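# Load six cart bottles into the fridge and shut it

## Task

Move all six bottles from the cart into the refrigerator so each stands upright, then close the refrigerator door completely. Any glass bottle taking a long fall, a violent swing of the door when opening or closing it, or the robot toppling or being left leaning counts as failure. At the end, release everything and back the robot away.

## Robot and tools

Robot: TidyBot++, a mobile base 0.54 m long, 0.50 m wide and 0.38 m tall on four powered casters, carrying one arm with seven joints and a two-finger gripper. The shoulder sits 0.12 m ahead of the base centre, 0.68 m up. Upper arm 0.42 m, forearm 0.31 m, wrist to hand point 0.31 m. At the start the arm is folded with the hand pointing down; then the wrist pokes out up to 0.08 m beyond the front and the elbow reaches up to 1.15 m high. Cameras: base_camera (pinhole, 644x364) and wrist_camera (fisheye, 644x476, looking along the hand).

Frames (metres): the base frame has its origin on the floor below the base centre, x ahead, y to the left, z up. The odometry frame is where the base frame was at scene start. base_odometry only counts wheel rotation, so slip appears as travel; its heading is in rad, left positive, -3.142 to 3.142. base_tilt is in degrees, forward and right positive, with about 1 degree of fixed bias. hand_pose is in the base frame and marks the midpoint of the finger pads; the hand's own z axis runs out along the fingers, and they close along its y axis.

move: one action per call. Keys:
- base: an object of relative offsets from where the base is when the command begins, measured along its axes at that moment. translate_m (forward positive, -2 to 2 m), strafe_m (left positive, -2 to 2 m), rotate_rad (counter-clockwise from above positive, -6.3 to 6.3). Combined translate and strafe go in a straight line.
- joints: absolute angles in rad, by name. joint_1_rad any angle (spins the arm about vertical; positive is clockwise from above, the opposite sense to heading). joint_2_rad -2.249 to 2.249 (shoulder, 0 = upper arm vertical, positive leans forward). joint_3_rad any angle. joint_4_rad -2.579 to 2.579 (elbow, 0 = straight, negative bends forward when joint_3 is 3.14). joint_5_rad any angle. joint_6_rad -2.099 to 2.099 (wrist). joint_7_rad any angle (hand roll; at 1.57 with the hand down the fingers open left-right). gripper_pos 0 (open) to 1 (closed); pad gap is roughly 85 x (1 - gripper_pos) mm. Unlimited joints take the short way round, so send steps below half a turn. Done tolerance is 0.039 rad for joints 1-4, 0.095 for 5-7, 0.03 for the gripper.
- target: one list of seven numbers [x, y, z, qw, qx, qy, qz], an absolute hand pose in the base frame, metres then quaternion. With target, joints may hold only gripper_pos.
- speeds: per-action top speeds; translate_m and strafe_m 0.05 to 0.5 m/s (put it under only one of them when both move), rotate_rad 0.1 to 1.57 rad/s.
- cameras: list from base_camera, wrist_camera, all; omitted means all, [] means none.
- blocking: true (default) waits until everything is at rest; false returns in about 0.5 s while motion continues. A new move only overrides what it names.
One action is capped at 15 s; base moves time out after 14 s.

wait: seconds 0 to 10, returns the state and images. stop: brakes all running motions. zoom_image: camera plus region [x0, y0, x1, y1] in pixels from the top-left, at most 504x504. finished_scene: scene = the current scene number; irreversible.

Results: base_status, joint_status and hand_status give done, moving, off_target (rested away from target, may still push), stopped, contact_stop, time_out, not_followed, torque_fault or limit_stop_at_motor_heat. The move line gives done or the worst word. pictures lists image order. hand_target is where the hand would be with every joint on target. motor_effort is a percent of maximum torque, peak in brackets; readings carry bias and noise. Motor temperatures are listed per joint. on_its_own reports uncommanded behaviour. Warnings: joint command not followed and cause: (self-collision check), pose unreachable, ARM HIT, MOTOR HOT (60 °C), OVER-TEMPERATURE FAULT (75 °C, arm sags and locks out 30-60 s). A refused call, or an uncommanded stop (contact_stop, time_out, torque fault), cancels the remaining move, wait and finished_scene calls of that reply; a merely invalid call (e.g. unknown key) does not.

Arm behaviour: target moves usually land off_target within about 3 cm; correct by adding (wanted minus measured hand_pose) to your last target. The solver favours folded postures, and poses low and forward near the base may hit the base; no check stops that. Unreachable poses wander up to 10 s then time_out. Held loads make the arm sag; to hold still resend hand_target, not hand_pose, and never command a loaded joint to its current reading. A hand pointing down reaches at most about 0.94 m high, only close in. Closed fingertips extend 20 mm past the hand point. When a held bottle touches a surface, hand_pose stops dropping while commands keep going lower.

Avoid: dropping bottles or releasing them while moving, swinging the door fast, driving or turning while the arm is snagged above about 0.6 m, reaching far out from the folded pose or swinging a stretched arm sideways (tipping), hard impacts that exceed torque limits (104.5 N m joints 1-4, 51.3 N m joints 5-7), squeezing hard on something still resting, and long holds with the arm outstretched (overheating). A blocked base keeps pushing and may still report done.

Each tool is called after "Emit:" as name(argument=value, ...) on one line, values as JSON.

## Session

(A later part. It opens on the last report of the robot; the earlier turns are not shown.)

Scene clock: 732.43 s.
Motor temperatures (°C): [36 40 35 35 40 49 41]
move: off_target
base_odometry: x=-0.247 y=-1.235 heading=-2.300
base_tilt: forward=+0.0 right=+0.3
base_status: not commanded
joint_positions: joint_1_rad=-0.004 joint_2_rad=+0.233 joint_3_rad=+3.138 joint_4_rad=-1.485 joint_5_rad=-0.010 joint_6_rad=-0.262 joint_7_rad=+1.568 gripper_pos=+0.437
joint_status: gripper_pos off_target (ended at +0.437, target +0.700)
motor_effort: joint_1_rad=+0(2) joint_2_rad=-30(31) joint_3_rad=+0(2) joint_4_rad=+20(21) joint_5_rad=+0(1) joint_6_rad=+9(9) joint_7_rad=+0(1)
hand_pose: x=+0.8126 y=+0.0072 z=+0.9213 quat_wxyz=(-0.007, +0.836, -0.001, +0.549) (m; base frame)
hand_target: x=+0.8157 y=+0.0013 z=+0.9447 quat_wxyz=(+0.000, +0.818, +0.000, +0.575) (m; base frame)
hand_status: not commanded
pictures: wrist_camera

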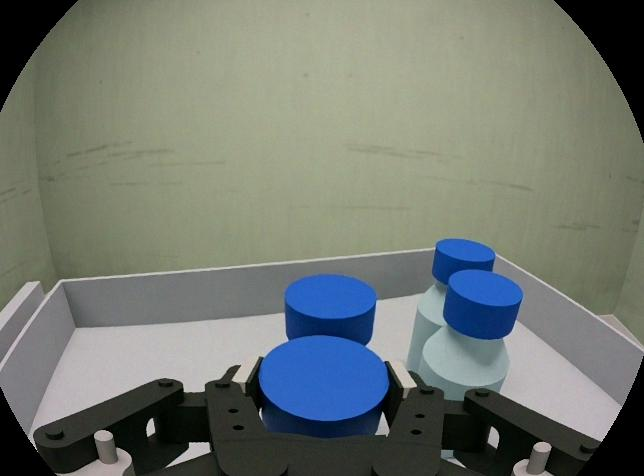

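Emit:
move(joints={"joint_2_rad":0.19,"joint_4_rad":-1.41,"joint_6_rad":-0.31}, cameras=["wrist_camera"])

Emit:
move(joints={"joint_2_rad":0.165,"joint_4_rad":-1.34,"joint_6_rad":-0.4}, cameras=["wrist_camera"])

Emit:
move(joints={"joint_2_rad":0.14,"joint_4_rad":-1.2,"joint_6_rad":-0.56}, cameras=["wrist_camera"])

Emit:
move(joints={"joint_2_rad":0.115,"joint_4_rad":-1.06,"joint_6_rad":-0.69}, cameras=["wrist_camera"])

Scene clock: 739.07 s.
Motor temperatures (°C): [36 40 35 35 40 49 41]
move: off_target
base_odometry: x=-0.247 y=-1.235 heading=-2.300
base_tilt: forward=+0.0 right=+0.3
base_status: not commanded
joint_positions: joint_1_rad=-0.004 joint_2_rad=+0.234 joint_3_rad=+3.138 joint_4_rad=-1.449 joint_5_rad=-0.010 joint_6_rad=-0.310 joint_7_rad=+1.568 gripper_pos=+0.437
joint_status: joint_2_rad off_target (ended at +0.234, target +0.190); the others done
motor_effort: joint_1_rad=-1(1) joint_2_rad=-37(39) joint_3_rad=+0(1) joint_4_rad=+26(27) joint_5_rad=+0(0) joint_6_rad=+13(14) joint_7_rad=+0(1)
hand_pose: x=+0.8130 y=+0.0074 z=+0.9284 quat_wxyz=(-0.007, +0.840, -0.001, +0.543) (m; base frame)
hand_target: x=+0.8062 y=+0.0013 z=+0.9823 quat_wxyz=(+0.000, +0.816, +0.000, +0.578) (m; base frame)
hand_status: not commanded
pictures: wrist_camera

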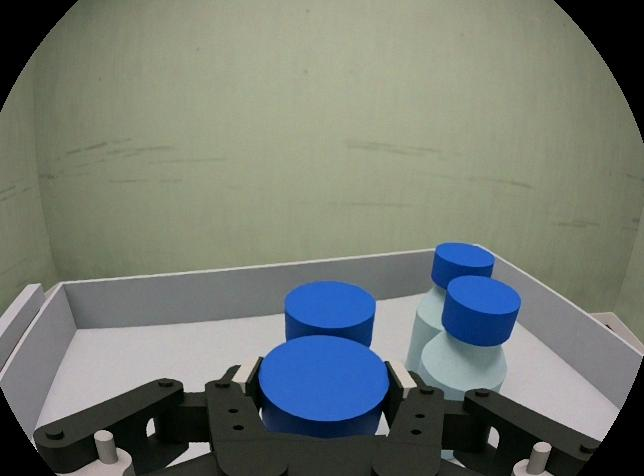

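Scene clock: 740.17 s.
Motor temperatures (°C): [36 40 35 35 40 49 41]
move: off_target
base_odometry: x=-0.247 y=-1.235 heading=-2.300
base_tilt: forward=+0.0 right=+0.3
base_status: not commanded
joint_positions: joint_1_rad=-0.004 joint_2_rad=+0.218 joint_3_rad=+3.138 joint_4_rad=-1.374 joint_5_rad=-0.010 joint_6_rad=-0.378 joint_7_rad=+1.568 gripper_pos=+0.437
joint_status: joint_2_rad off_target (ended at +0.218, target +0.165); the others done
motor_effort: joint_1_rad=-1(1) joint_2_rad=-37(40) joint_3_rad=+0(1) joint_4_rad=+26(28) joint_5_rad=+0(0) joint_6_rad=+13(14) joint_7_rad=+0(1)
hand_pose: x=+0.8112 y=+0.0076 z=+0.9646 quat_wxyz=(-0.007, +0.833, -0.001, +0.553) (m; base frame)
hand_target: x=+0.7959 y=+0.0013 z=+1.0154 quat_wxyz=(+0.000, +0.815, +0.000, +0.580) (m; base frame)
hand_status: not commanded
pictures: wrist_camera

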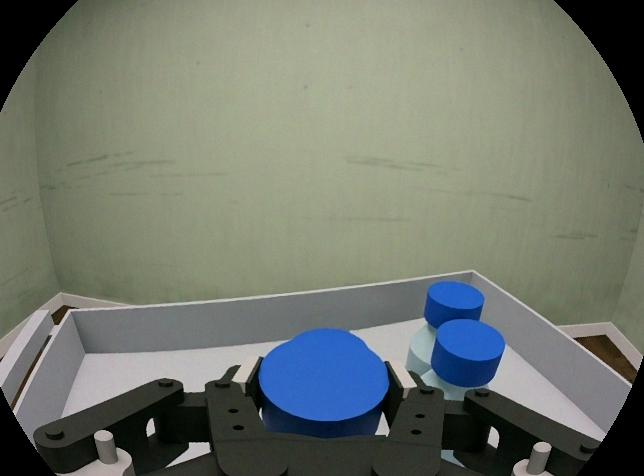

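Scene clock: 741.57 s.
Motor temperatures (°C): [36 40 35 35 40 49 41]
move: off_target
base_odometry: x=-0.247 y=-1.235 heading=-2.300
base_tilt: forward=+0.0 right=+0.3
base_status: not commanded
joint_positions: joint_1_rad=-0.004 joint_2_rad=+0.191 joint_3_rad=+3.138 joint_4_rad=-1.233 joint_5_rad=-0.010 joint_6_rad=-0.532 joint_7_rad=+1.568 gripper_pos=+0.437
joint_status: joint_2_rad off_target (ended at +0.191, target +0.140); the others done
motor_effort: joint_1_rad=+0(1) joint_2_rad=-35(39) joint_3_rad=+0(1) joint_4_rad=+26(28) joint_5_rad=+0(0) joint_6_rad=+13(15) joint_7_rad=+1(1)
hand_pose: x=+0.7982 y=+0.0079 z=+1.0239 quat_wxyz=(-0.008, +0.829, +0.000, +0.559) (m; base frame)
hand_target: x=+0.7783 y=+0.0013 z=+1.0698 quat_wxyz=(+0.000, +0.813, +0.000, +0.582) (m; base frame)
hand_status: not commanded
pictures: wrist_camera

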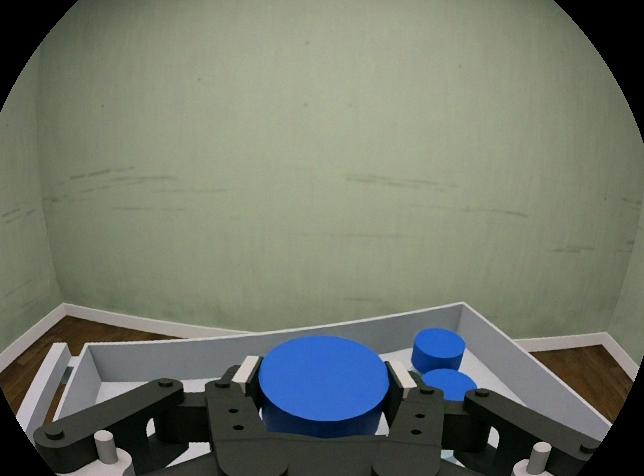

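Scene clock: 742.97 s.
Motor temperatures (°C): [36 40 35 35 40 49 41]
move: off_target
base_odometry: x=-0.247 y=-1.235 heading=-2.300
base_tilt: forward=+0.0 right=+0.3
base_status: not commanded
joint_positions: joint_1_rad=-0.004 joint_2_rad=+0.163 joint_3_rad=+3.138 joint_4_rad=-1.093 joint_5_rad=-0.010 joint_6_rad=-0.663 joint_7_rad=+1.568 gripper_pos=+0.437
joint_status: joint_2_rad off_target (ended at +0.163, target +0.115); the others done
motor_effort: joint_1_rad=+0(1) joint_2_rad=-33(38) joint_3_rad=+0(1) joint_4_rad=+25(27) joint_5_rad=+0(1) joint_6_rad=+14(15) joint_7_rad=+0(1)
hand_pose: x=+0.7787 y=+0.0081 z=+1.0881 quat_wxyz=(-0.008, +0.819, +0.000, +0.574) (m; base frame)
hand_target: x=+0.7553 y=+0.0013 z=+1.1307 quat_wxyz=(+0.000, +0.803, +0.000, +0.596) (m; base frame)
hand_status: not commanded
pictures: wrist_camera

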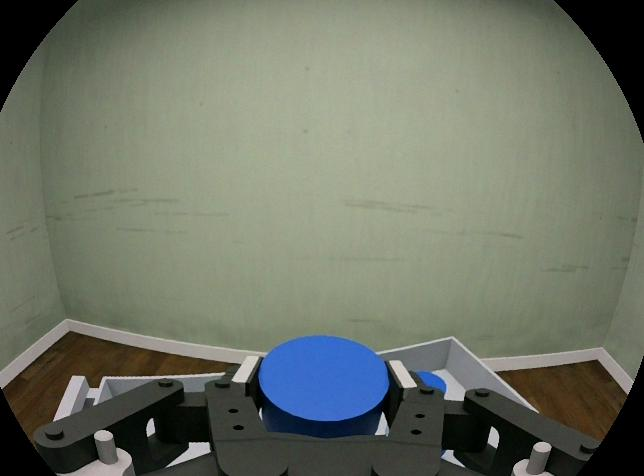

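Emit:
move(base={"translate_m":-0.55}, speeds={"translate_m":0.3}, joints={"joint_2_rad":0.106,"joint_4_rad":-1.044,"joint_6_rad":-0.72}, cameras=[])

Emit:
move(base={"rotate_rad":1.409}, speeds={"rotate_rad":0.5}, cameras=["wrist_camera"])

Scene clock: 759.73 s.
Motor temperatures (°C): [36 40 35 35 40 49 41]
move: done
base_odometry: x=+0.120 y=-0.825 heading=-2.300
base_tilt: forward=+0.0 right=+0.3
base_status: done
joint_positions: joint_1_rad=-0.003 joint_2_rad=+0.145 joint_3_rad=+3.138 joint_4_rad=-1.077 joint_5_rad=-0.010 joint_6_rad=-0.700 joint_7_rad=+1.568 gripper_pos=+0.437
joint_status: all done
motor_effort: joint_1_rad=-1(2) joint_2_rad=-33(41) joint_3_rad=+0(1) joint_4_rad=+25(27) joint_5_rad=+0(1) joint_6_rad=+13(14) joint_7_rad=-1(2)
hand_pose: x=+0.7673 y=+0.0072 z=+1.0989 quat_wxyz=(-0.008, +0.820, +0.000, +0.573) (m; base frame)
hand_target: x=+0.7479 y=+0.0013 z=+1.1369 quat_wxyz=(+0.000, +0.805, +0.000, +0.594) (m; base frame)
hand_status: not commanded
pictures: none
No camera images: "cameras" was empty.

Scene clock: 763.40 s.
Motor temperatures (°C): [36 40 35 35 40 49 41]
move: done
base_odometry: x=+0.120 y=-0.825 heading=-0.892
base_tilt: forward=+0.0 right=+0.3
base_status: done
joint_positions: joint_1_rad=-0.003 joint_2_rad=+0.145 joint_3_rad=+3.139 joint_4_rad=-1.077 joint_5_rad=-0.010 joint_6_rad=-0.700 joint_7_rad=+1.568 gripper_pos=+0.437
joint_status: not commanded
motor_effort: joint_1_rad=+0(5) joint_2_rad=-33(34) joint_3_rad=+0(4) joint_4_rad=+25(25) joint_5_rad=+0(2) joint_6_rad=+13(14) joint_7_rad=+0(1)
hand_pose: x=+0.7673 y=+0.0067 z=+1.0989 quat_wxyz=(-0.007, +0.820, +0.000, +0.573) (m; base frame)
hand_target: x=+0.7479 y=+0.0013 z=+1.1369 quat_wxyz=(+0.000, +0.805, +0.000, +0.594) (m; base frame)
hand_status: not commanded
pictures: wrist_camera

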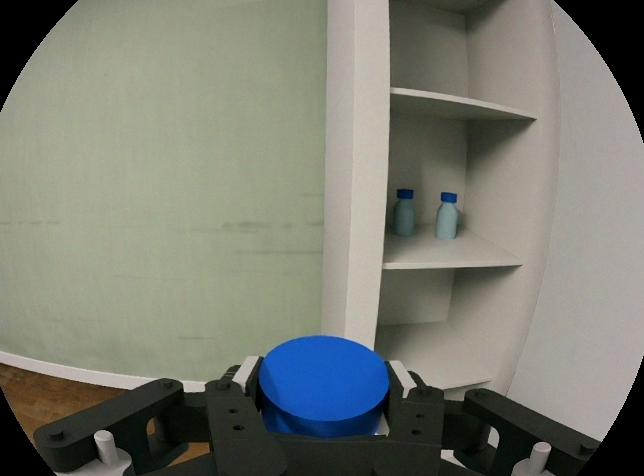

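Emit:
move(base={"translate_m":0.38,"strafe_m":-0.284}, speeds={"translate_m":0.25}, cameras=["wrist_camera","base_camera"])

Scene clock: 770.43 s.
Motor temperatures (°C): [36 40 35 35 40 49 41]
move: done
base_odometry: x=+0.138 y=-1.299 heading=-0.891
base_tilt: forward=+0.0 right=+0.3
base_status: done
joint_positions: joint_1_rad=-0.002 joint_2_rad=+0.146 joint_3_rad=+3.139 joint_4_rad=-1.077 joint_5_rad=-0.010 joint_6_rad=-0.701 joint_7_rad=+1.568 gripper_pos=+0.437
joint_status: not commanded
motor_effort: joint_1_rad=+0(2) joint_2_rad=-33(36) joint_3_rad=+0(2) joint_4_rad=+25(26) joint_5_rad=+0(1) joint_6_rad=+13(14) joint_7_rad=+0(1)
hand_pose: x=+0.7679 y=+0.0060 z=+1.0977 quat_wxyz=(-0.007, +0.820, -0.001, +0.572) (m; base frame)
hand_target: x=+0.7479 y=+0.0013 z=+1.1369 quat_wxyz=(+0.000, +0.805, +0.000, +0.594) (m; base frame)
hand_status: not commanded
pictures: base_camera, wrist_camera

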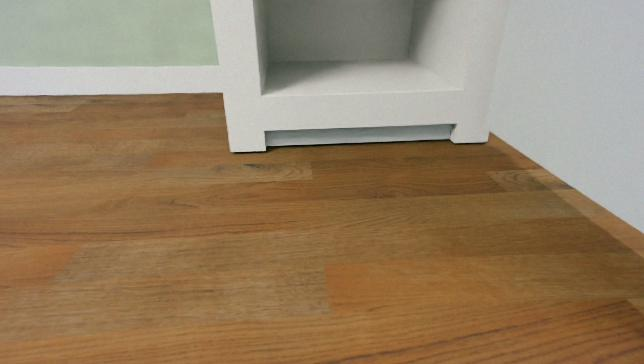

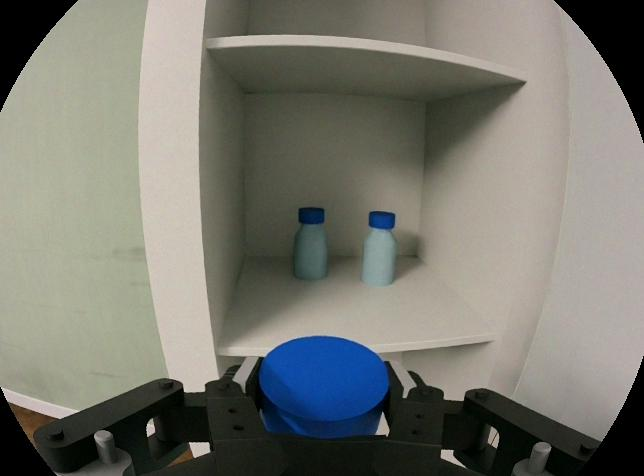

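Emit:
move(base={"translate_m":0.484}, speeds={"translate_m":0.12}, cameras=["wrist_camera"])

Emit:
move(joints={"joint_4_rad":-1.114,"joint_6_rad":-0.67}, cameras=["wrist_camera"])

Scene clock: 781.87 s.
Motor temperatures (°C): [36 40 35 35 40 49 41]
move: done
base_odometry: x=+0.442 y=-1.676 heading=-0.891
base_tilt: forward=+0.0 right=+0.3
base_status: done
joint_positions: joint_1_rad=-0.002 joint_2_rad=+0.149 joint_3_rad=+3.139 joint_4_rad=-1.076 joint_5_rad=-0.010 joint_6_rad=-0.702 joint_7_rad=+1.568 gripper_pos=+0.437
joint_status: not commanded
motor_effort: joint_1_rad=-1(1) joint_2_rad=-33(36) joint_3_rad=+0(1) joint_4_rad=+25(26) joint_5_rad=+0(1) joint_6_rad=+13(14) joint_7_rad=+0(1)
hand_pose: x=+0.7689 y=+0.0060 z=+1.0956 quat_wxyz=(-0.007, +0.821, -0.001, +0.570) (m; base frame)
hand_target: x=+0.7479 y=+0.0013 z=+1.1369 quat_wxyz=(+0.000, +0.805, +0.000, +0.594) (m; base frame)
hand_status: not commanded
pictures: wrist_camera

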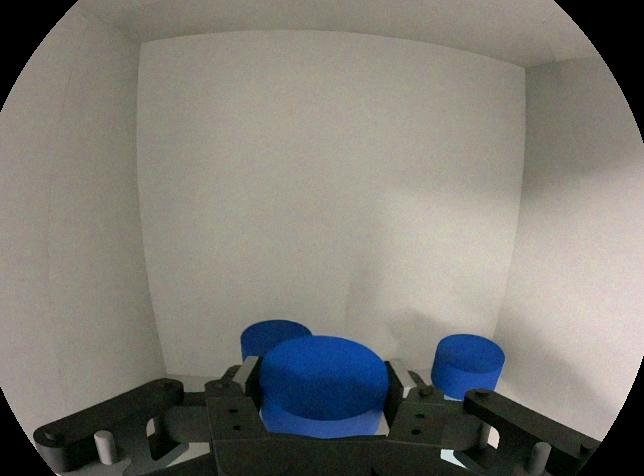

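Scene clock: 782.70 s.
Motor temperatures (°C): [36 40 35 35 40 49 41]
move: done
base_odometry: x=+0.442 y=-1.676 heading=-0.891
base_tilt: forward=+0.0 right=+0.3
base_status: not commanded
joint_positions: joint_1_rad=-0.002 joint_2_rad=+0.150 joint_3_rad=+3.139 joint_4_rad=-1.121 joint_5_rad=-0.010 joint_6_rad=-0.702 joint_7_rad=+1.568 gripper_pos=+0.437
joint_status: all done
motor_effort: joint_1_rad=+0(1) joint_2_rad=-33(35) joint_3_rad=+0(1) joint_4_rad=+24(27) joint_5_rad=+0(1) joint_6_rad=+13(15) joint_7_rad=+0(1)
hand_pose: x=+0.7685 y=+0.0060 z=+1.0691 quat_wxyz=(-0.007, +0.834, -0.001, +0.552) (m; base frame)
hand_target: x=+0.7543 y=+0.0013 z=+1.1106 quat_wxyz=(+0.000, +0.810, +0.000, +0.586) (m; base frame)
hand_status: not commanded
pictures: wrist_camera

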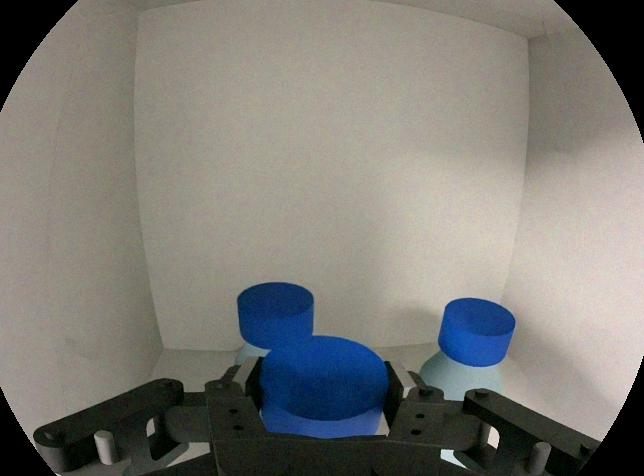

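Emit:
move(base={"strafe_m":0.02}, speeds={"strafe_m":0.08}, cameras=[])

Emit:
move(joints={"joint_4_rad":-1.154,"joint_6_rad":-0.63}, cameras=["wrist_camera"])

Emit:
move(joints={"joint_4_rad":-1.184,"joint_6_rad":-0.6}, cameras=[])

Emit:
move(joints={"joint_4_rad":-1.204,"joint_6_rad":-0.58}, cameras=["wrist_camera"])

Scene clock: 793.30 s.
Motor temperatures (°C): [36 40 35 35 40 49 41]
move: done
base_odometry: x=+0.458 y=-1.663 heading=-0.892
base_tilt: forward=+0.0 right=+0.3
base_status: done
joint_positions: joint_1_rad=-0.003 joint_2_rad=+0.150 joint_3_rad=+3.139 joint_4_rad=-1.121 joint_5_rad=-0.010 joint_6_rad=-0.702 joint_7_rad=+1.568 gripper_pos=+0.437
joint_status: not commanded
motor_effort: joint_1_rad=+0(3) joint_2_rad=-33(35) joint_3_rad=+0(2) joint_4_rad=+25(26) joint_5_rad=+0(1) joint_6_rad=+13(14) joint_7_rad=+0(2)
hand_pose: x=+0.7684 y=+0.0072 z=+1.0691 quat_wxyz=(-0.007, +0.834, +0.000, +0.552) (m; base frame)
hand_target: x=+0.7543 y=+0.0013 z=+1.1106 quat_wxyz=(+0.000, +0.810, +0.000, +0.586) (m; base frame)
hand_status: not commanded
pictures: none
No camera images: "cameras" was empty.

Scene clock: 794.00 s.
Motor temperatures (°C): [36 40 35 35 40 49 41]
move: done
base_odometry: x=+0.458 y=-1.663 heading=-0.892
base_tilt: forward=+0.0 right=+0.3
base_status: not commanded
joint_positions: joint_1_rad=-0.003 joint_2_rad=+0.150 joint_3_rad=+3.139 joint_4_rad=-1.157 joint_5_rad=-0.010 joint_6_rad=-0.699 joint_7_rad=+1.568 gripper_pos=+0.437
joint_status: all done
motor_effort: joint_1_rad=+0(1) joint_2_rad=-33(35) joint_3_rad=+0(1) joint_4_rad=+25(27) joint_5_rad=+0(0) joint_6_rad=+13(14) joint_7_rad=+0(2)
hand_pose: x=+0.7675 y=+0.0072 z=+1.0486 quat_wxyz=(-0.007, +0.843, +0.000, +0.538) (m; base frame)
hand_target: x=+0.7584 y=+0.0013 z=+1.0987 quat_wxyz=(+0.000, +0.810, +0.000, +0.586) (m; base frame)
hand_status: not commanded
pictures: wrist_camera

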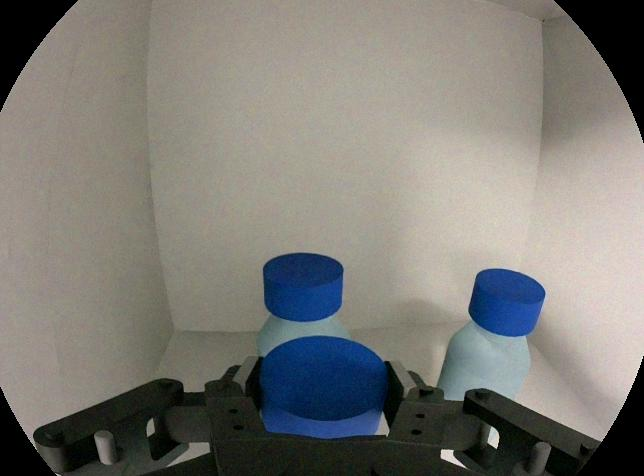

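Scene clock: 794.63 s.
Motor temperatures (°C): [36 40 35 35 40 49 41]
move: done
base_odometry: x=+0.458 y=-1.663 heading=-0.892
base_tilt: forward=+0.0 right=+0.2
base_status: not commanded
joint_positions: joint_1_rad=-0.003 joint_2_rad=+0.145 joint_3_rad=+3.139 joint_4_rad=-1.173 joint_5_rad=-0.010 joint_6_rad=-0.679 joint_7_rad=+1.568 gripper_pos=+0.437
joint_status: all done
motor_effort: joint_1_rad=-1(1) joint_2_rad=-30(33) joint_3_rad=+0(1) joint_4_rad=+22(25) joint_5_rad=+0(0) joint_6_rad=+11(12) joint_7_rad=-1(1)
hand_pose: x=+0.7675 y=+0.0071 z=+1.0481 quat_wxyz=(-0.007, +0.841, +0.000, +0.541) (m; base frame)
hand_target: x=+0.7611 y=+0.0013 z=+1.0897 quat_wxyz=(+0.000, +0.810, +0.000, +0.586) (m; base frame)
hand_status: not commanded
pictures: none
No camera images: "cameras" was empty.

Scene clock: 795.20 s.
Motor temperatures (°C): [36 40 35 35 40 49 41]
move: done
base_odometry: x=+0.458 y=-1.663 heading=-0.892
base_tilt: forward=+0.0 right=+0.3
base_status: not commanded
joint_positions: joint_1_rad=-0.003 joint_2_rad=+0.140 joint_3_rad=+3.139 joint_4_rad=-1.187 joint_5_rad=-0.010 joint_6_rad=-0.662 joint_7_rad=+1.568 gripper_pos=+0.437
joint_status: all done
motor_effort: joint_1_rad=-1(1) joint_2_rad=-29(30) joint_3_rad=+0(0) joint_4_rad=+22(23) joint_5_rad=+0(0) joint_6_rad=+10(12) joint_7_rad=+1(1)
hand_pose: x=+0.7674 y=+0.0071 z=+1.0478 quat_wxyz=(-0.007, +0.838, +0.000, +0.545) (m; base frame)
hand_target: x=+0.7628 y=+0.0013 z=+1.0836 quat_wxyz=(+0.000, +0.810, +0.000, +0.586) (m; base frame)
hand_status: not commanded
pictures: wrist_camera

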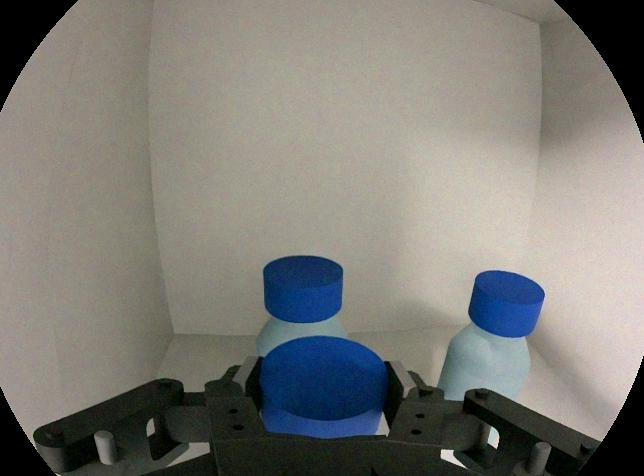

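Emit:
move(joints={"gripper_pos":0.42}, cameras=[])

Emit:
move(joints={"gripper_pos":0.36}, cameras=[])

Emit:
move(joints={"gripper_pos":0.25}, cameras=["wrist_camera"])

Emit:
move(base={"translate_m":-0.08}, speeds={"translate_m":0.08}, cameras=["wrist_camera"])

Scene clock: 800.03 s.
Motor temperatures (°C): [36 40 35 35 40 49 41]
move: done
base_odometry: x=+0.458 y=-1.663 heading=-0.892
base_tilt: forward=+0.0 right=+0.3
base_status: not commanded
joint_positions: joint_1_rad=-0.003 joint_2_rad=+0.140 joint_3_rad=+3.139 joint_4_rad=-1.187 joint_5_rad=-0.010 joint_6_rad=-0.661 joint_7_rad=+1.568 gripper_pos=+0.418
joint_status: all done
motor_effort: joint_1_rad=+0(1) joint_2_rad=-29(30) joint_3_rad=+1(1) joint_4_rad=+22(23) joint_5_rad=+0(0) joint_6_rad=+10(11) joint_7_rad=+0(1)
hand_pose: x=+0.7674 y=+0.0071 z=+1.0476 quat_wxyz=(-0.007, +0.839, +0.000, +0.545) (m; base frame)
hand_target: x=+0.7628 y=+0.0013 z=+1.0836 quat_wxyz=(+0.000, +0.810, +0.000, +0.586) (m; base frame)
hand_status: not commanded
pictures: none
No camera images: "cameras" was empty.

Scene clock: 800.63 s.
Motor temperatures (°C): [36 40 35 35 40 49 41]
move: done
base_odometry: x=+0.458 y=-1.663 heading=-0.892
base_tilt: forward=+0.0 right=+0.3
base_status: not commanded
joint_positions: joint_1_rad=-0.003 joint_2_rad=+0.136 joint_3_rad=+3.139 joint_4_rad=-1.187 joint_5_rad=-0.010 joint_6_rad=-0.655 joint_7_rad=+1.568 gripper_pos=+0.360
joint_status: all done
motor_effort: joint_1_rad=+1(1) joint_2_rad=-27(30) joint_3_rad=+1(2) joint_4_rad=+20(23) joint_5_rad=+1(1) joint_6_rad=+9(11) joint_7_rad=+1(1)
hand_pose: x=+0.7664 y=+0.0071 z=+1.0522 quat_wxyz=(-0.007, +0.836, +0.000, +0.549) (m; base frame)
hand_target: x=+0.7628 y=+0.0013 z=+1.0836 quat_wxyz=(+0.000, +0.810, +0.000, +0.586) (m; base frame)
hand_status: not commanded
pictures: none
No camera images: "cameras" was empty.

Scene clock: 801.17 s.
Motor temperatures (°C): [36 40 35 35 40 49 41]
move: done
base_odometry: x=+0.458 y=-1.663 heading=-0.892
base_tilt: forward=+0.0 right=+0.3
base_status: not commanded
joint_positions: joint_1_rad=-0.003 joint_2_rad=+0.135 joint_3_rad=+3.139 joint_4_rad=-1.187 joint_5_rad=-0.010 joint_6_rad=-0.655 joint_7_rad=+1.568 gripper_pos=+0.250
joint_status: all done
motor_effort: joint_1_rad=+0(1) joint_2_rad=-27(28) joint_3_rad=+0(1) joint_4_rad=+20(21) joint_5_rad=+0(1) joint_6_rad=+9(9) joint_7_rad=+1(1)
hand_pose: x=+0.7662 y=+0.0070 z=+1.0528 quat_wxyz=(-0.007, +0.835, +0.000, +0.550) (m; base frame)
hand_target: x=+0.7628 y=+0.0013 z=+1.0836 quat_wxyz=(+0.000, +0.810, +0.000, +0.586) (m; base frame)
hand_status: not commanded
pictures: wrist_camera

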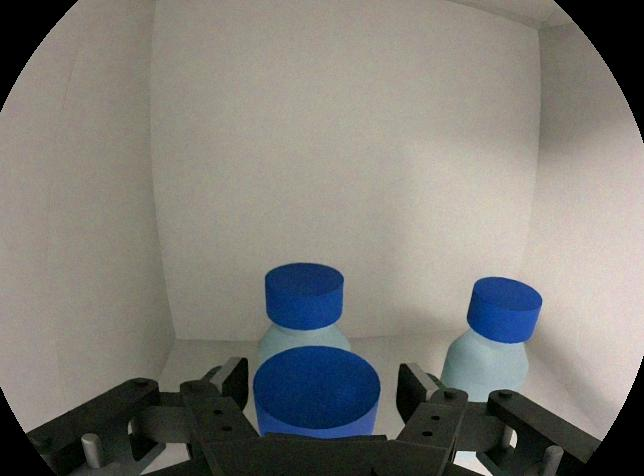

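Scene clock: 802.67 s.
Motor temperatures (°C): [36 40 35 35 40 49 41]
move: done
base_odometry: x=+0.407 y=-1.601 heading=-0.892
base_tilt: forward=+0.0 right=+0.3
base_status: done
joint_positions: joint_1_rad=-0.003 joint_2_rad=+0.124 joint_3_rad=+3.139 joint_4_rad=-1.188 joint_5_rad=-0.010 joint_6_rad=-0.654 joint_7_rad=+1.568 gripper_pos=+0.250
joint_status: not commanded
motor_effort: joint_1_rad=-1(1) joint_2_rad=-27(33) joint_3_rad=+0(1) joint_4_rad=+21(22) joint_5_rad=+0(1) joint_6_rad=+9(9) joint_7_rad=+0(1)
hand_pose: x=+0.7620 y=+0.0070 z=+1.0605 quat_wxyz=(-0.007, +0.832, +0.000, +0.555) (m; base frame)
hand_target: x=+0.7628 y=+0.0013 z=+1.0836 quat_wxyz=(+0.000, +0.810, +0.000, +0.586) (m; base frame)
hand_status: not commanded
pictures: wrist_camera

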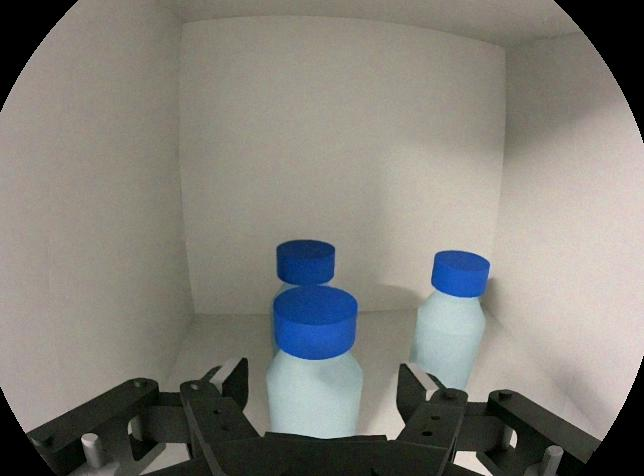

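Emit:
move(base={"translate_m":-0.15}, speeds={"translate_m":0.15}, cameras=[])

Emit:
move(base={"translate_m":-0.75}, speeds={"translate_m":0.35}, cameras=["wrist_camera"])

Emit:
move(base={"rotate_rad":-1.408}, speeds={"rotate_rad":0.7}, cameras=["wrist_camera"])

Emit:
zoom_image(camera="wrist_camera", region=[250, 230, 490, 400])

Scene clock: 812.50 s.
Motor temperatures (°C): [36 40 35 35 40 49 41]
move: done
base_odometry: x=+0.313 y=-1.484 heading=-0.892
base_tilt: forward=+0.0 right=+0.3
base_status: done
joint_positions: joint_1_rad=-0.003 joint_2_rad=+0.114 joint_3_rad=+3.139 joint_4_rad=-1.188 joint_5_rad=-0.010 joint_6_rad=-0.653 joint_7_rad=+1.568 gripper_pos=+0.250
joint_status: not commanded
motor_effort: joint_1_rad=-1(1) joint_2_rad=-26(31) joint_3_rad=+0(1) joint_4_rad=+20(21) joint_5_rad=+0(0) joint_6_rad=+9(10) joint_7_rad=+1(2)
hand_pose: x=+0.7586 y=+0.0070 z=+1.0669 quat_wxyz=(-0.007, +0.829, +0.000, +0.559) (m; base frame)
hand_target: x=+0.7628 y=+0.0013 z=+1.0836 quat_wxyz=(+0.000, +0.810, +0.000, +0.586) (m; base frame)
hand_status: not commanded
pictures: none
No camera images: "cameras" was empty.

Scene clock: 815.57 s.
Motor temperatures (°C): [36 40 35 35 40 49 41]
move: done
base_odometry: x=-0.158 y=-0.900 heading=-0.892
base_tilt: forward=+0.0 right=+0.3
base_status: done
joint_positions: joint_1_rad=-0.003 joint_2_rad=+0.113 joint_3_rad=+3.139 joint_4_rad=-1.188 joint_5_rad=-0.010 joint_6_rad=-0.652 joint_7_rad=+1.568 gripper_pos=+0.250
joint_status: not commanded
motor_effort: joint_1_rad=+0(1) joint_2_rad=-26(30) joint_3_rad=+0(1) joint_4_rad=+20(21) joint_5_rad=+0(1) joint_6_rad=+9(10) joint_7_rad=-1(1)
hand_pose: x=+0.7582 y=+0.0070 z=+1.0681 quat_wxyz=(-0.007, +0.828, +0.000, +0.560) (m; base frame)
hand_target: x=+0.7628 y=+0.0013 z=+1.0836 quat_wxyz=(+0.000, +0.810, +0.000, +0.586) (m; base frame)
hand_status: not commanded
pictures: wrist_camera

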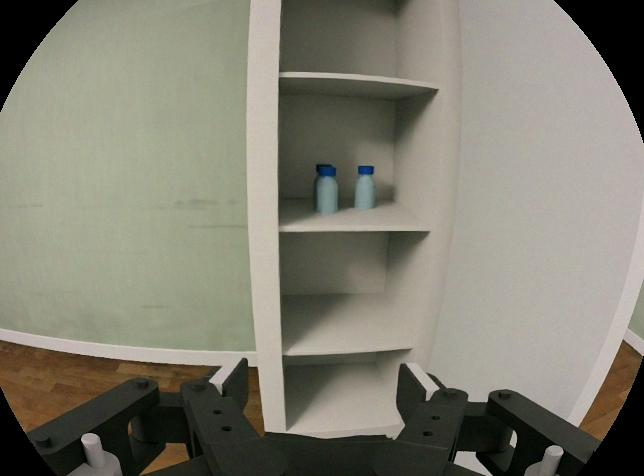

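Scene clock: 818.37 s.
Motor temperatures (°C): [36 40 35 35 40 49 41]
move: done
base_odometry: x=-0.158 y=-0.900 heading=-2.299
base_tilt: forward=+0.0 right=+0.3
base_status: done
joint_positions: joint_1_rad=+0.004 joint_2_rad=+0.113 joint_3_rad=+3.139 joint_4_rad=-1.188 joint_5_rad=-0.010 joint_6_rad=-0.652 joint_7_rad=+1.568 gripper_pos=+0.250
joint_status: not commanded
motor_effort: joint_1_rad=-1(3) joint_2_rad=-26(27) joint_3_rad=+0(4) joint_4_rad=+21(21) joint_5_rad=+0(1) joint_6_rad=+9(10) joint_7_rad=+0(1)
hand_pose: x=+0.7582 y=+0.0025 z=+1.0681 quat_wxyz=(-0.005, +0.828, -0.003, +0.560) (m; base frame)
hand_target: x=+0.7628 y=+0.0013 z=+1.0836 quat_wxyz=(+0.000, +0.810, +0.000, +0.586) (m; base frame)
hand_status: not commanded
pictures: wrist_camera

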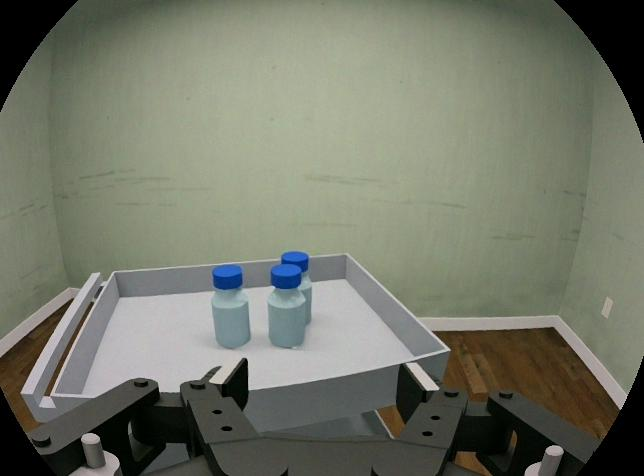

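Scaled by 2.100.

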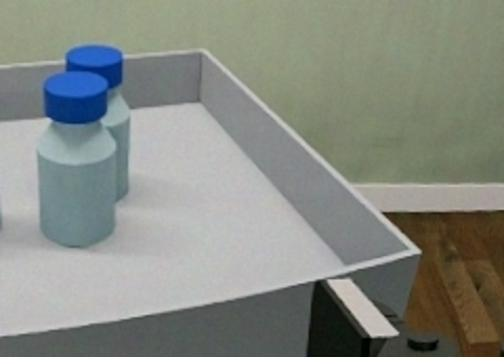

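Emit:
move(base={"translate_m":0.118,"strafe_m":0.148}, speeds={"translate_m":0.25}, cameras=[])

Emit:
move(joints={"joint_2_rad":0.221,"joint_4_rad":-1.49,"joint_6_rad":-0.21,"gripper_pos":0.28}, cameras=["wrist_camera"])

Scene clock: 828.23 s.
Motor temperatures (°C): [36 40 35 35 40 49 41]
move: done
base_odometry: x=-0.126 y=-1.087 heading=-2.300
base_tilt: forward=+0.0 right=+0.3
base_status: done
joint_positions: joint_1_rad=-0.001 joint_2_rad=+0.115 joint_3_rad=+3.139 joint_4_rad=-1.188 joint_5_rad=-0.010 joint_6_rad=-0.651 joint_7_rad=+1.568 gripper_pos=+0.250
joint_status: not commanded
motor_effort: joint_1_rad=+0(3) joint_2_rad=-27(28) joint_3_rad=+0(2) joint_4_rad=+21(21) joint_5_rad=+0(1) joint_6_rad=+9(9) joint_7_rad=+1(1)
hand_pose: x=+0.7593 y=+0.0055 z=+1.0664 quat_wxyz=(-0.007, +0.829, -0.001, +0.559) (m; base frame)
hand_target: x=+0.7628 y=+0.0013 z=+1.0836 quat_wxyz=(+0.000, +0.810, +0.000, +0.586) (m; base frame)
hand_status: not commanded
pictures: none
No camera images: "cameras" was empty.

Scene clock: 829.93 s.
Motor temperatures (°C): [36 40 35 35 40 49 41]
move: done
base_odometry: x=-0.126 y=-1.087 heading=-2.300
base_tilt: forward=+0.0 right=+0.3
base_status: not commanded
joint_positions: joint_1_rad=-0.001 joint_2_rad=+0.233 joint_3_rad=+3.139 joint_4_rad=-1.471 joint_5_rad=-0.010 joint_6_rad=-0.289 joint_7_rad=+1.568 gripper_pos=+0.280
joint_status: all done
motor_effort: joint_1_rad=+0(1) joint_2_rad=-31(35) joint_3_rad=+0(1) joint_4_rad=+20(23) joint_5_rad=+0(1) joint_6_rad=+9(10) joint_7_rad=-1(1)
hand_pose: x=+0.8117 y=+0.0046 z=+0.9216 quat_wxyz=(-0.006, +0.840, -0.003, +0.543) (m; base frame)
hand_target: x=+0.8149 y=+0.0013 z=+0.9416 quat_wxyz=(+0.000, +0.819, +0.000, +0.573) (m; base frame)
hand_status: not commanded
pictures: wrist_camera

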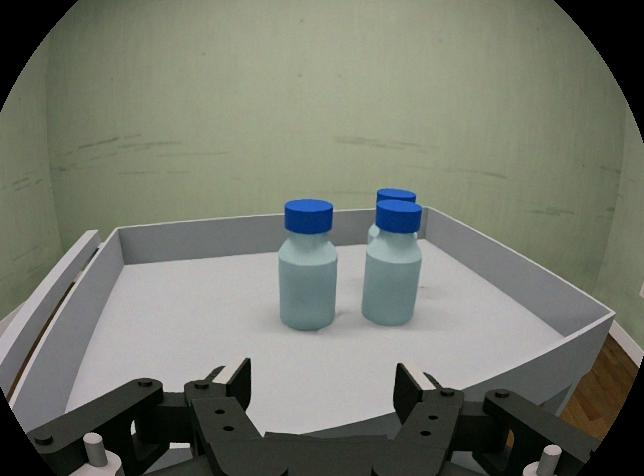

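Emit:
move(base={"translate_m":0.16,"strafe_m":0.009}, speeds={"translate_m":0.15}, cameras=["wrist_camera"])

Scene clock: 835.40 s.
Motor temperatures (°C): [36 40 35 35 40 49 41]
move: done
base_odometry: x=-0.226 y=-1.212 heading=-2.300
base_tilt: forward=+0.0 right=+0.3
base_status: done
joint_positions: joint_1_rad=-0.001 joint_2_rad=+0.234 joint_3_rad=+3.139 joint_4_rad=-1.472 joint_5_rad=-0.010 joint_6_rad=-0.284 joint_7_rad=+1.568 gripper_pos=+0.280
joint_status: not commanded
motor_effort: joint_1_rad=-1(2) joint_2_rad=-32(35) joint_3_rad=+0(1) joint_4_rad=+21(22) joint_5_rad=+0(1) joint_6_rad=+8(10) joint_7_rad=-1(1)
hand_pose: x=+0.8125 y=+0.0046 z=+0.9221 quat_wxyz=(-0.006, +0.839, -0.003, +0.545) (m; base frame)
hand_target: x=+0.8149 y=+0.0013 z=+0.9416 quat_wxyz=(+0.000, +0.819, +0.000, +0.573) (m; base frame)
hand_status: not commanded
pictures: wrist_camera

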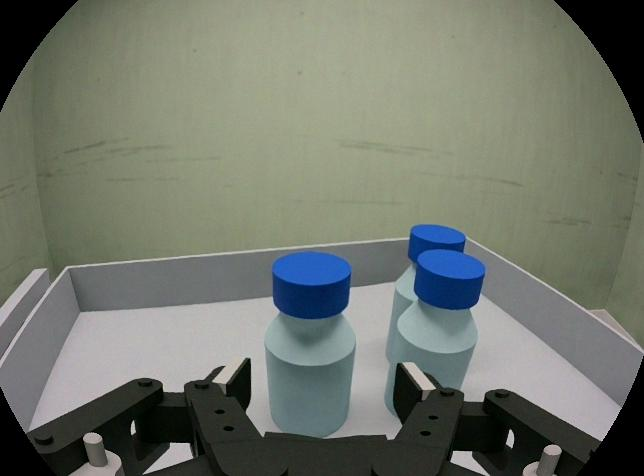

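Emit:
move(base={"translate_m":0.105,"strafe_m":0.005}, speeds={"translate_m":0.08}, joints={"gripper_pos":0.33}, cameras=["wrist_camera"])

Emit:
zoom_image(camera="wrist_camera", region=[200, 290, 480, 476])

Scene clock: 846.23 s.
Motor temperatures (°C): [36 40 35 35 40 49 41]
move: done
base_odometry: x=-0.292 y=-1.294 heading=-2.299
base_tilt: forward=+0.0 right=+0.3
base_status: done
joint_positions: joint_1_rad=-0.001 joint_2_rad=+0.234 joint_3_rad=+3.139 joint_4_rad=-1.472 joint_5_rad=-0.010 joint_6_rad=-0.282 joint_7_rad=+1.568 gripper_pos=+0.330
joint_status: all done
motor_effort: joint_1_rad=+1(2) joint_2_rad=-32(35) joint_3_rad=+1(1) joint_4_rad=+21(21) joint_5_rad=+0(1) joint_6_rad=+9(10) joint_7_rad=+0(1)
hand_pose: x=+0.8125 y=+0.0046 z=+0.9229 quat_wxyz=(-0.006, +0.838, -0.003, +0.545) (m; base frame)
hand_target: x=+0.8149 y=+0.0013 z=+0.9416 quat_wxyz=(+0.000, +0.819, +0.000, +0.573) (m; base frame)
hand_status: not commanded
pictures: wrist_camera

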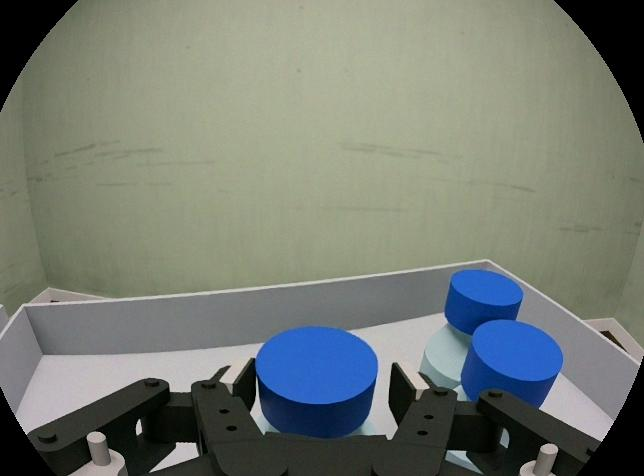

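Scaled by 1.800.

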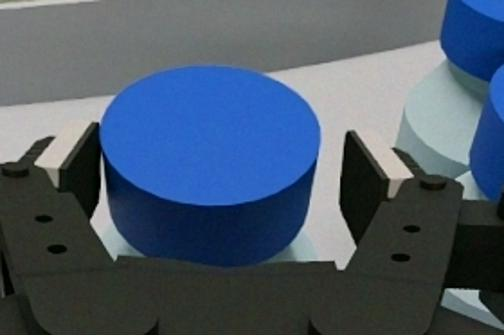

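Emit:
move(base={"translate_m":0.013,"strafe_m":0.004}, speeds={"translate_m":0.05}, joints={"gripper_pos":0.36}, cameras=["wrist_camera"])

Emit:
move(joints={"gripper_pos":0.7}, cameras=["wrist_camera"])

Emit:
zoom_image(camera="wrist_camera", region=[200, 290, 480, 476])

Scene clock: 852.43 s.
Motor temperatures (°C): [36 40 35 35 40 49 41]
move: done
base_odometry: x=-0.298 y=-1.306 heading=-2.300
base_tilt: forward=+0.0 right=+0.3
base_status: done
joint_positions: joint_1_rad=-0.001 joint_2_rad=+0.234 joint_3_rad=+3.139 joint_4_rad=-1.472 joint_5_rad=-0.010 joint_6_rad=-0.282 joint_7_rad=+1.568 gripper_pos=+0.360
joint_status: all done
motor_effort: joint_1_rad=+0(1) joint_2_rad=-31(34) joint_3_rad=+0(2) joint_4_rad=+21(22) joint_5_rad=+0(1) joint_6_rad=+8(9) joint_7_rad=+1(1)
hand_pose: x=+0.8126 y=+0.0046 z=+0.9230 quat_wxyz=(-0.006, +0.838, -0.003, +0.546) (m; base frame)
hand_target: x=+0.8149 y=+0.0013 z=+0.9416 quat_wxyz=(+0.000, +0.819, +0.000, +0.573) (m; base frame)
hand_status: not commanded
pictures: wrist_camera

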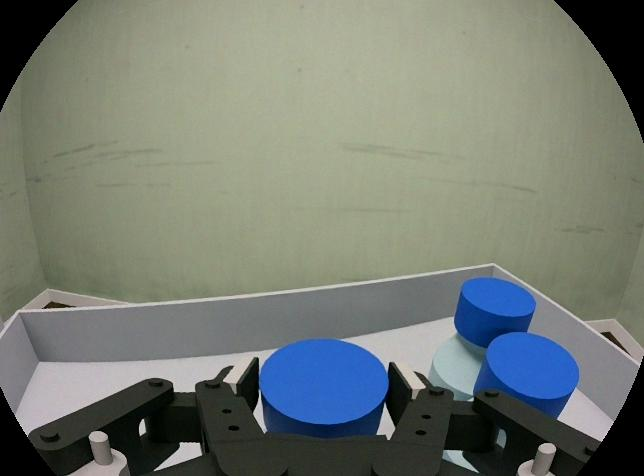

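Scene clock: 853.17 s.
Motor temperatures (°C): [36 40 35 35 40 49 41]
move: off_target
base_odometry: x=-0.298 y=-1.306 heading=-2.300
base_tilt: forward=+0.0 right=+0.3
base_status: not commanded
joint_positions: joint_1_rad=-0.001 joint_2_rad=+0.233 joint_3_rad=+3.139 joint_4_rad=-1.472 joint_5_rad=-0.010 joint_6_rad=-0.281 joint_7_rad=+1.568 gripper_pos=+0.440
joint_status: gripper_pos off_target (ended at +0.440, target +0.700)
motor_effort: joint_1_rad=+0(1) joint_2_rad=-31(32) joint_3_rad=+0(0) joint_4_rad=+21(22) joint_5_rad=+1(1) joint_6_rad=+9(10) joint_7_rad=+1(1)
hand_pose: x=+0.8126 y=+0.0046 z=+0.9234 quat_wxyz=(-0.006, +0.838, -0.003, +0.546) (m; base frame)
hand_target: x=+0.8149 y=+0.0013 z=+0.9416 quat_wxyz=(+0.000, +0.819, +0.000, +0.573) (m; base frame)
hand_status: not commanded
pictures: wrist_camera

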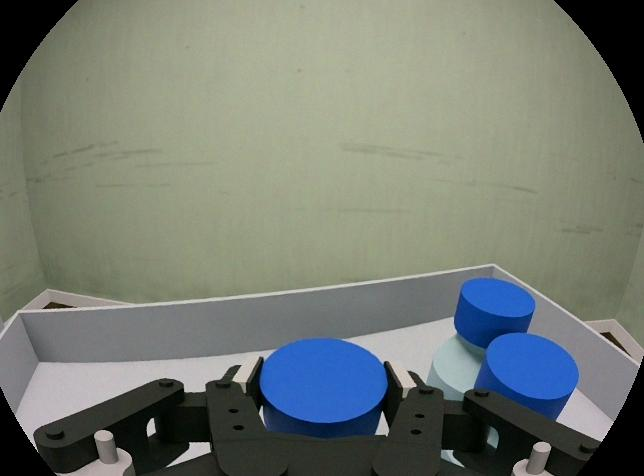

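Scaled by 1.800.

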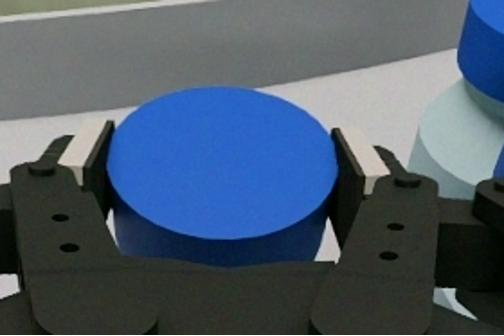

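Good. Lift.

Emit:
move(joints={"joint_2_rad":0.19,"joint_4_rad":-1.41,"joint_6_rad":-0.31}, cameras=[])

Emit:
move(joints={"joint_2_rad":0.165,"joint_4_rad":-1.34,"joint_6_rad":-0.4}, cameras=["wrist_camera"])

Emit:
move(joints={"joint_2_rad":0.14,"joint_4_rad":-1.2,"joint_6_rad":-0.56}, cameras=[])

Emit:
move(joints={"joint_2_rad":0.115,"joint_4_rad":-1.06,"joint_6_rad":-0.69}, cameras=["wrist_camera"])

Scene clock: 859.43 s.
Motor temperatures (°C): [36 40 35 35 40 49 41]
move: off_target
base_odometry: x=-0.298 y=-1.306 heading=-2.300
base_tilt: forward=-0.1 right=+0.2
base_status: not commanded
joint_positions: joint_1_rad=-0.001 joint_2_rad=+0.233 joint_3_rad=+3.139 joint_4_rad=-1.439 joint_5_rad=-0.010 joint_6_rad=-0.313 joint_7_rad=+1.568 gripper_pos=+0.440
joint_status: joint_2_rad off_target (ended at +0.233, target +0.190); the others done
motor_effort: joint_1_rad=+0(1) joint_2_rad=-36(37) joint_3_rad=+0(1) joint_4_rad=+25(26) joint_5_rad=+0(1) joint_6_rad=+12(13) joint_7_rad=+1(1)
hand_pose: x=+0.8139 y=+0.0047 z=+0.9344 quat_wxyz=(-0.006, +0.837, -0.003, +0.547) (m; base frame)
hand_target: x=+0.8063 y=+0.0013 z=+0.9822 quat_wxyz=(+0.000, +0.816, +0.000, +0.578) (m; base frame)
hand_status: not commanded
pictures: none
No camera images: "cameras" was empty.

Scene clock: 860.37 s.
Motor temperatures (°C): [36 40 35 35 40 49 41]
move: off_target
base_odometry: x=-0.298 y=-1.306 heading=-2.300
base_tilt: forward=+0.0 right=+0.3
base_status: not commanded
joint_positions: joint_1_rad=-0.001 joint_2_rad=+0.210 joint_3_rad=+3.139 joint_4_rad=-1.368 joint_5_rad=-0.010 joint_6_rad=-0.372 joint_7_rad=+1.568 gripper_pos=+0.440
joint_status: joint_2_rad off_target (ended at +0.210, target +0.165); the others done
motor_effort: joint_1_rad=-1(1) joint_2_rad=-35(39) joint_3_rad=+0(1) joint_4_rad=+25(26) joint_5_rad=+0(1) joint_6_rad=+12(13) joint_7_rad=+1(1)
hand_pose: x=+0.8104 y=+0.0048 z=+0.9758 quat_wxyz=(-0.006, +0.828, -0.003, +0.561) (m; base frame)
hand_target: x=+0.7959 y=+0.0013 z=+1.0155 quat_wxyz=(+0.000, +0.815, +0.000, +0.580) (m; base frame)
hand_status: not commanded
pictures: wrist_camera

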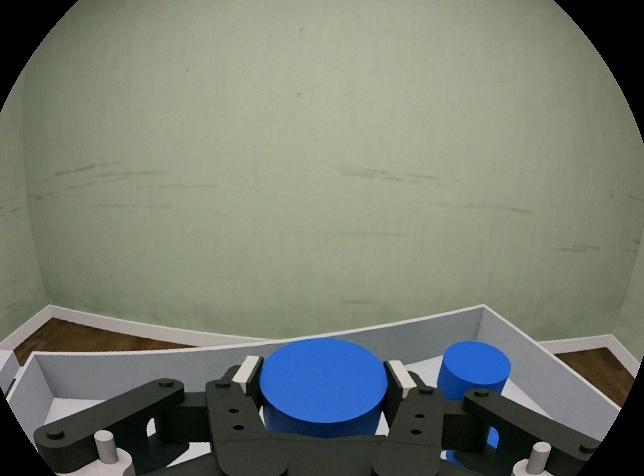

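Scene clock: 861.77 s.
Motor temperatures (°C): [36 40 35 35 40 49 41]
move: off_target
base_odometry: x=-0.298 y=-1.306 heading=-2.300
base_tilt: forward=+0.0 right=+0.3
base_status: not commanded
joint_positions: joint_1_rad=-0.001 joint_2_rad=+0.183 joint_3_rad=+3.139 joint_4_rad=-1.227 joint_5_rad=-0.010 joint_6_rad=-0.524 joint_7_rad=+1.568 gripper_pos=+0.440
joint_status: joint_2_rad off_target (ended at +0.183, target +0.140); the others done
motor_effort: joint_1_rad=-1(1) joint_2_rad=-33(38) joint_3_rad=+0(1) joint_4_rad=+24(26) joint_5_rad=+0(1) joint_6_rad=+12(13) joint_7_rad=+0(1)
hand_pose: x=+0.7966 y=+0.0052 z=+1.0355 quat_wxyz=(-0.006, +0.823, -0.002, +0.568) (m; base frame)
hand_target: x=+0.7783 y=+0.0013 z=+1.0697 quat_wxyz=(+0.000, +0.813, +0.000, +0.582) (m; base frame)
hand_status: not commanded
pictures: none
No camera images: "cameras" was empty.

Scene clock: 863.17 s.
Motor temperatures (°C): [36 40 35 35 40 49 41]
move: off_target
base_odometry: x=-0.298 y=-1.306 heading=-2.300
base_tilt: forward=+0.0 right=+0.3
base_status: not commanded
joint_positions: joint_1_rad=-0.001 joint_2_rad=+0.155 joint_3_rad=+3.139 joint_4_rad=-1.087 joint_5_rad=-0.010 joint_6_rad=-0.655 joint_7_rad=+1.568 gripper_pos=+0.440
joint_status: joint_2_rad off_target (ended at +0.155, target +0.115); the others done
motor_effort: joint_1_rad=-1(1) joint_2_rad=-31(36) joint_3_rad=+0(1) joint_4_rad=+24(26) joint_5_rad=+0(1) joint_6_rad=+12(14) joint_7_rad=-1(1)
hand_pose: x=+0.7763 y=+0.0055 z=+1.0995 quat_wxyz=(-0.007, +0.812, -0.001, +0.583) (m; base frame)
hand_target: x=+0.7553 y=+0.0013 z=+1.1308 quat_wxyz=(+0.000, +0.803, +0.000, +0.596) (m; base frame)
hand_status: not commanded
pictures: wrist_camera

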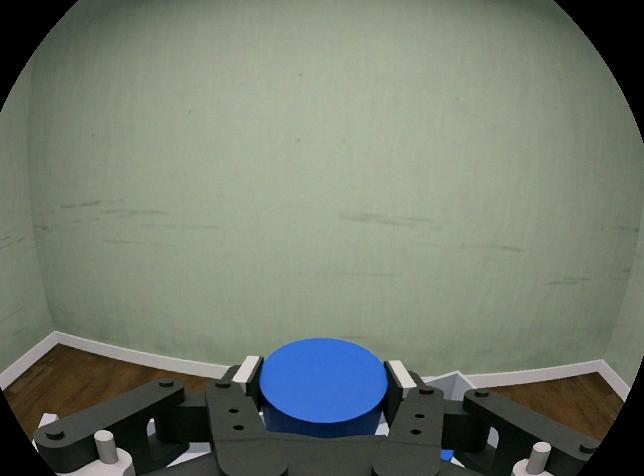

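Emit:
move(base={"translate_m":-0.6}, speeds={"translate_m":0.3}, joints={"joint_2_rad":0.106,"joint_4_rad":-1.044,"joint_6_rad":-0.72}, cameras=[])

Emit:
move(base={"rotate_rad":1.409}, speeds={"rotate_rad":0.5}, cameras=[])

Emit:
move(base={"translate_m":0.365,"strafe_m":-0.259}, speeds={"translate_m":0.25}, joints={"joint_1_rad":0.18}, cameras=["wrist_camera","base_camera"])

Scene clock: 879.87 s.
Motor temperatures (°C): [36 40 35 35 40 49 41]
move: done
base_odometry: x=+0.102 y=-0.859 heading=-2.300
base_tilt: forward=+0.0 right=+0.3
base_status: done
joint_positions: joint_1_rad=-0.001 joint_2_rad=+0.137 joint_3_rad=+3.139 joint_4_rad=-1.071 joint_5_rad=-0.010 joint_6_rad=-0.692 joint_7_rad=+1.568 gripper_pos=+0.440
joint_status: all done
motor_effort: joint_1_rad=+0(2) joint_2_rad=-31(39) joint_3_rad=+0(1) joint_4_rad=+24(25) joint_5_rad=+0(1) joint_6_rad=+12(13) joint_7_rad=+1(2)
hand_pose: x=+0.7647 y=+0.0052 z=+1.1098 quat_wxyz=(-0.007, +0.813, -0.001, +0.582) (m; base frame)
hand_target: x=+0.7479 y=+0.0013 z=+1.1369 quat_wxyz=(+0.000, +0.805, +0.000, +0.594) (m; base frame)
hand_status: not commanded
pictures: none
No camera images: "cameras" was empty.

Scene clock: 883.50 s.
Motor temperatures (°C): [36 40 35 35 40 49 41]
move: done
base_odometry: x=+0.102 y=-0.859 heading=-0.891
base_tilt: forward=+0.0 right=+0.3
base_status: done
joint_positions: joint_1_rad=-0.003 joint_2_rad=+0.137 joint_3_rad=+3.139 joint_4_rad=-1.071 joint_5_rad=-0.010 joint_6_rad=-0.692 joint_7_rad=+1.568 gripper_pos=+0.440
joint_status: not commanded
motor_effort: joint_1_rad=-1(5) joint_2_rad=-31(32) joint_3_rad=+0(4) joint_4_rad=+24(24) joint_5_rad=+0(1) joint_6_rad=+12(13) joint_7_rad=+1(1)
hand_pose: x=+0.7647 y=+0.0064 z=+1.1098 quat_wxyz=(-0.007, +0.813, +0.000, +0.582) (m; base frame)
hand_target: x=+0.7479 y=+0.0013 z=+1.1369 quat_wxyz=(+0.000, +0.805, +0.000, +0.594) (m; base frame)
hand_status: not commanded
pictures: none
No camera images: "cameras" was empty.

Scene clock: 886.17 s.
Motor temperatures (°C): [36 40 35 35 40 49 41]
move: done
base_odometry: x=+0.130 y=-1.306 heading=-0.890
base_tilt: forward=+0.0 right=+0.3
base_status: done
joint_positions: joint_1_rad=+0.180 joint_2_rad=+0.139 joint_3_rad=+3.140 joint_4_rad=-1.071 joint_5_rad=-0.010 joint_6_rad=-0.693 joint_7_rad=+1.568 gripper_pos=+0.440
joint_status: all done
motor_effort: joint_1_rad=-1(4) joint_2_rad=-31(34) joint_3_rad=+0(3) joint_4_rad=+23(24) joint_5_rad=+0(1) joint_6_rad=+13(13) joint_7_rad=+0(1)
hand_pose: x=+0.7560 y=-0.1116 z=+1.1081 quat_wxyz=(+0.046, +0.811, -0.075, +0.579) (m; base frame)
hand_target: x=+0.7380 y=-0.1113 z=+1.1369 quat_wxyz=(+0.053, +0.801, -0.073, +0.591) (m; base frame)
hand_status: not commanded
pictures: base_camera, wrist_camera

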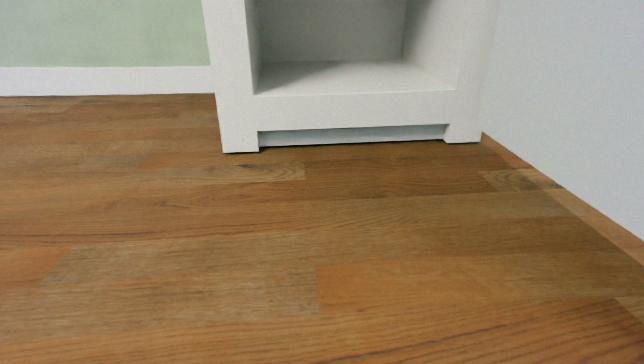

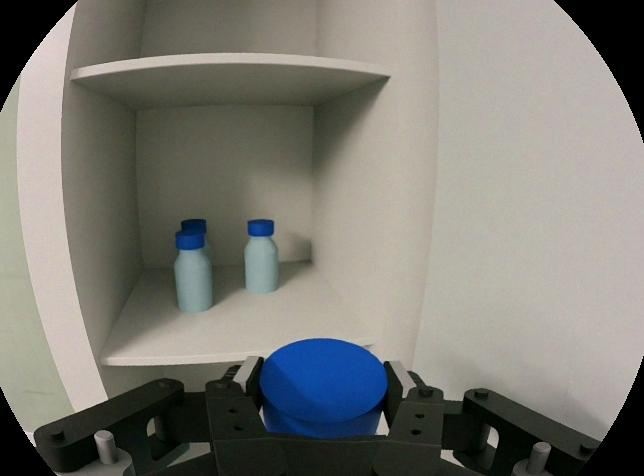

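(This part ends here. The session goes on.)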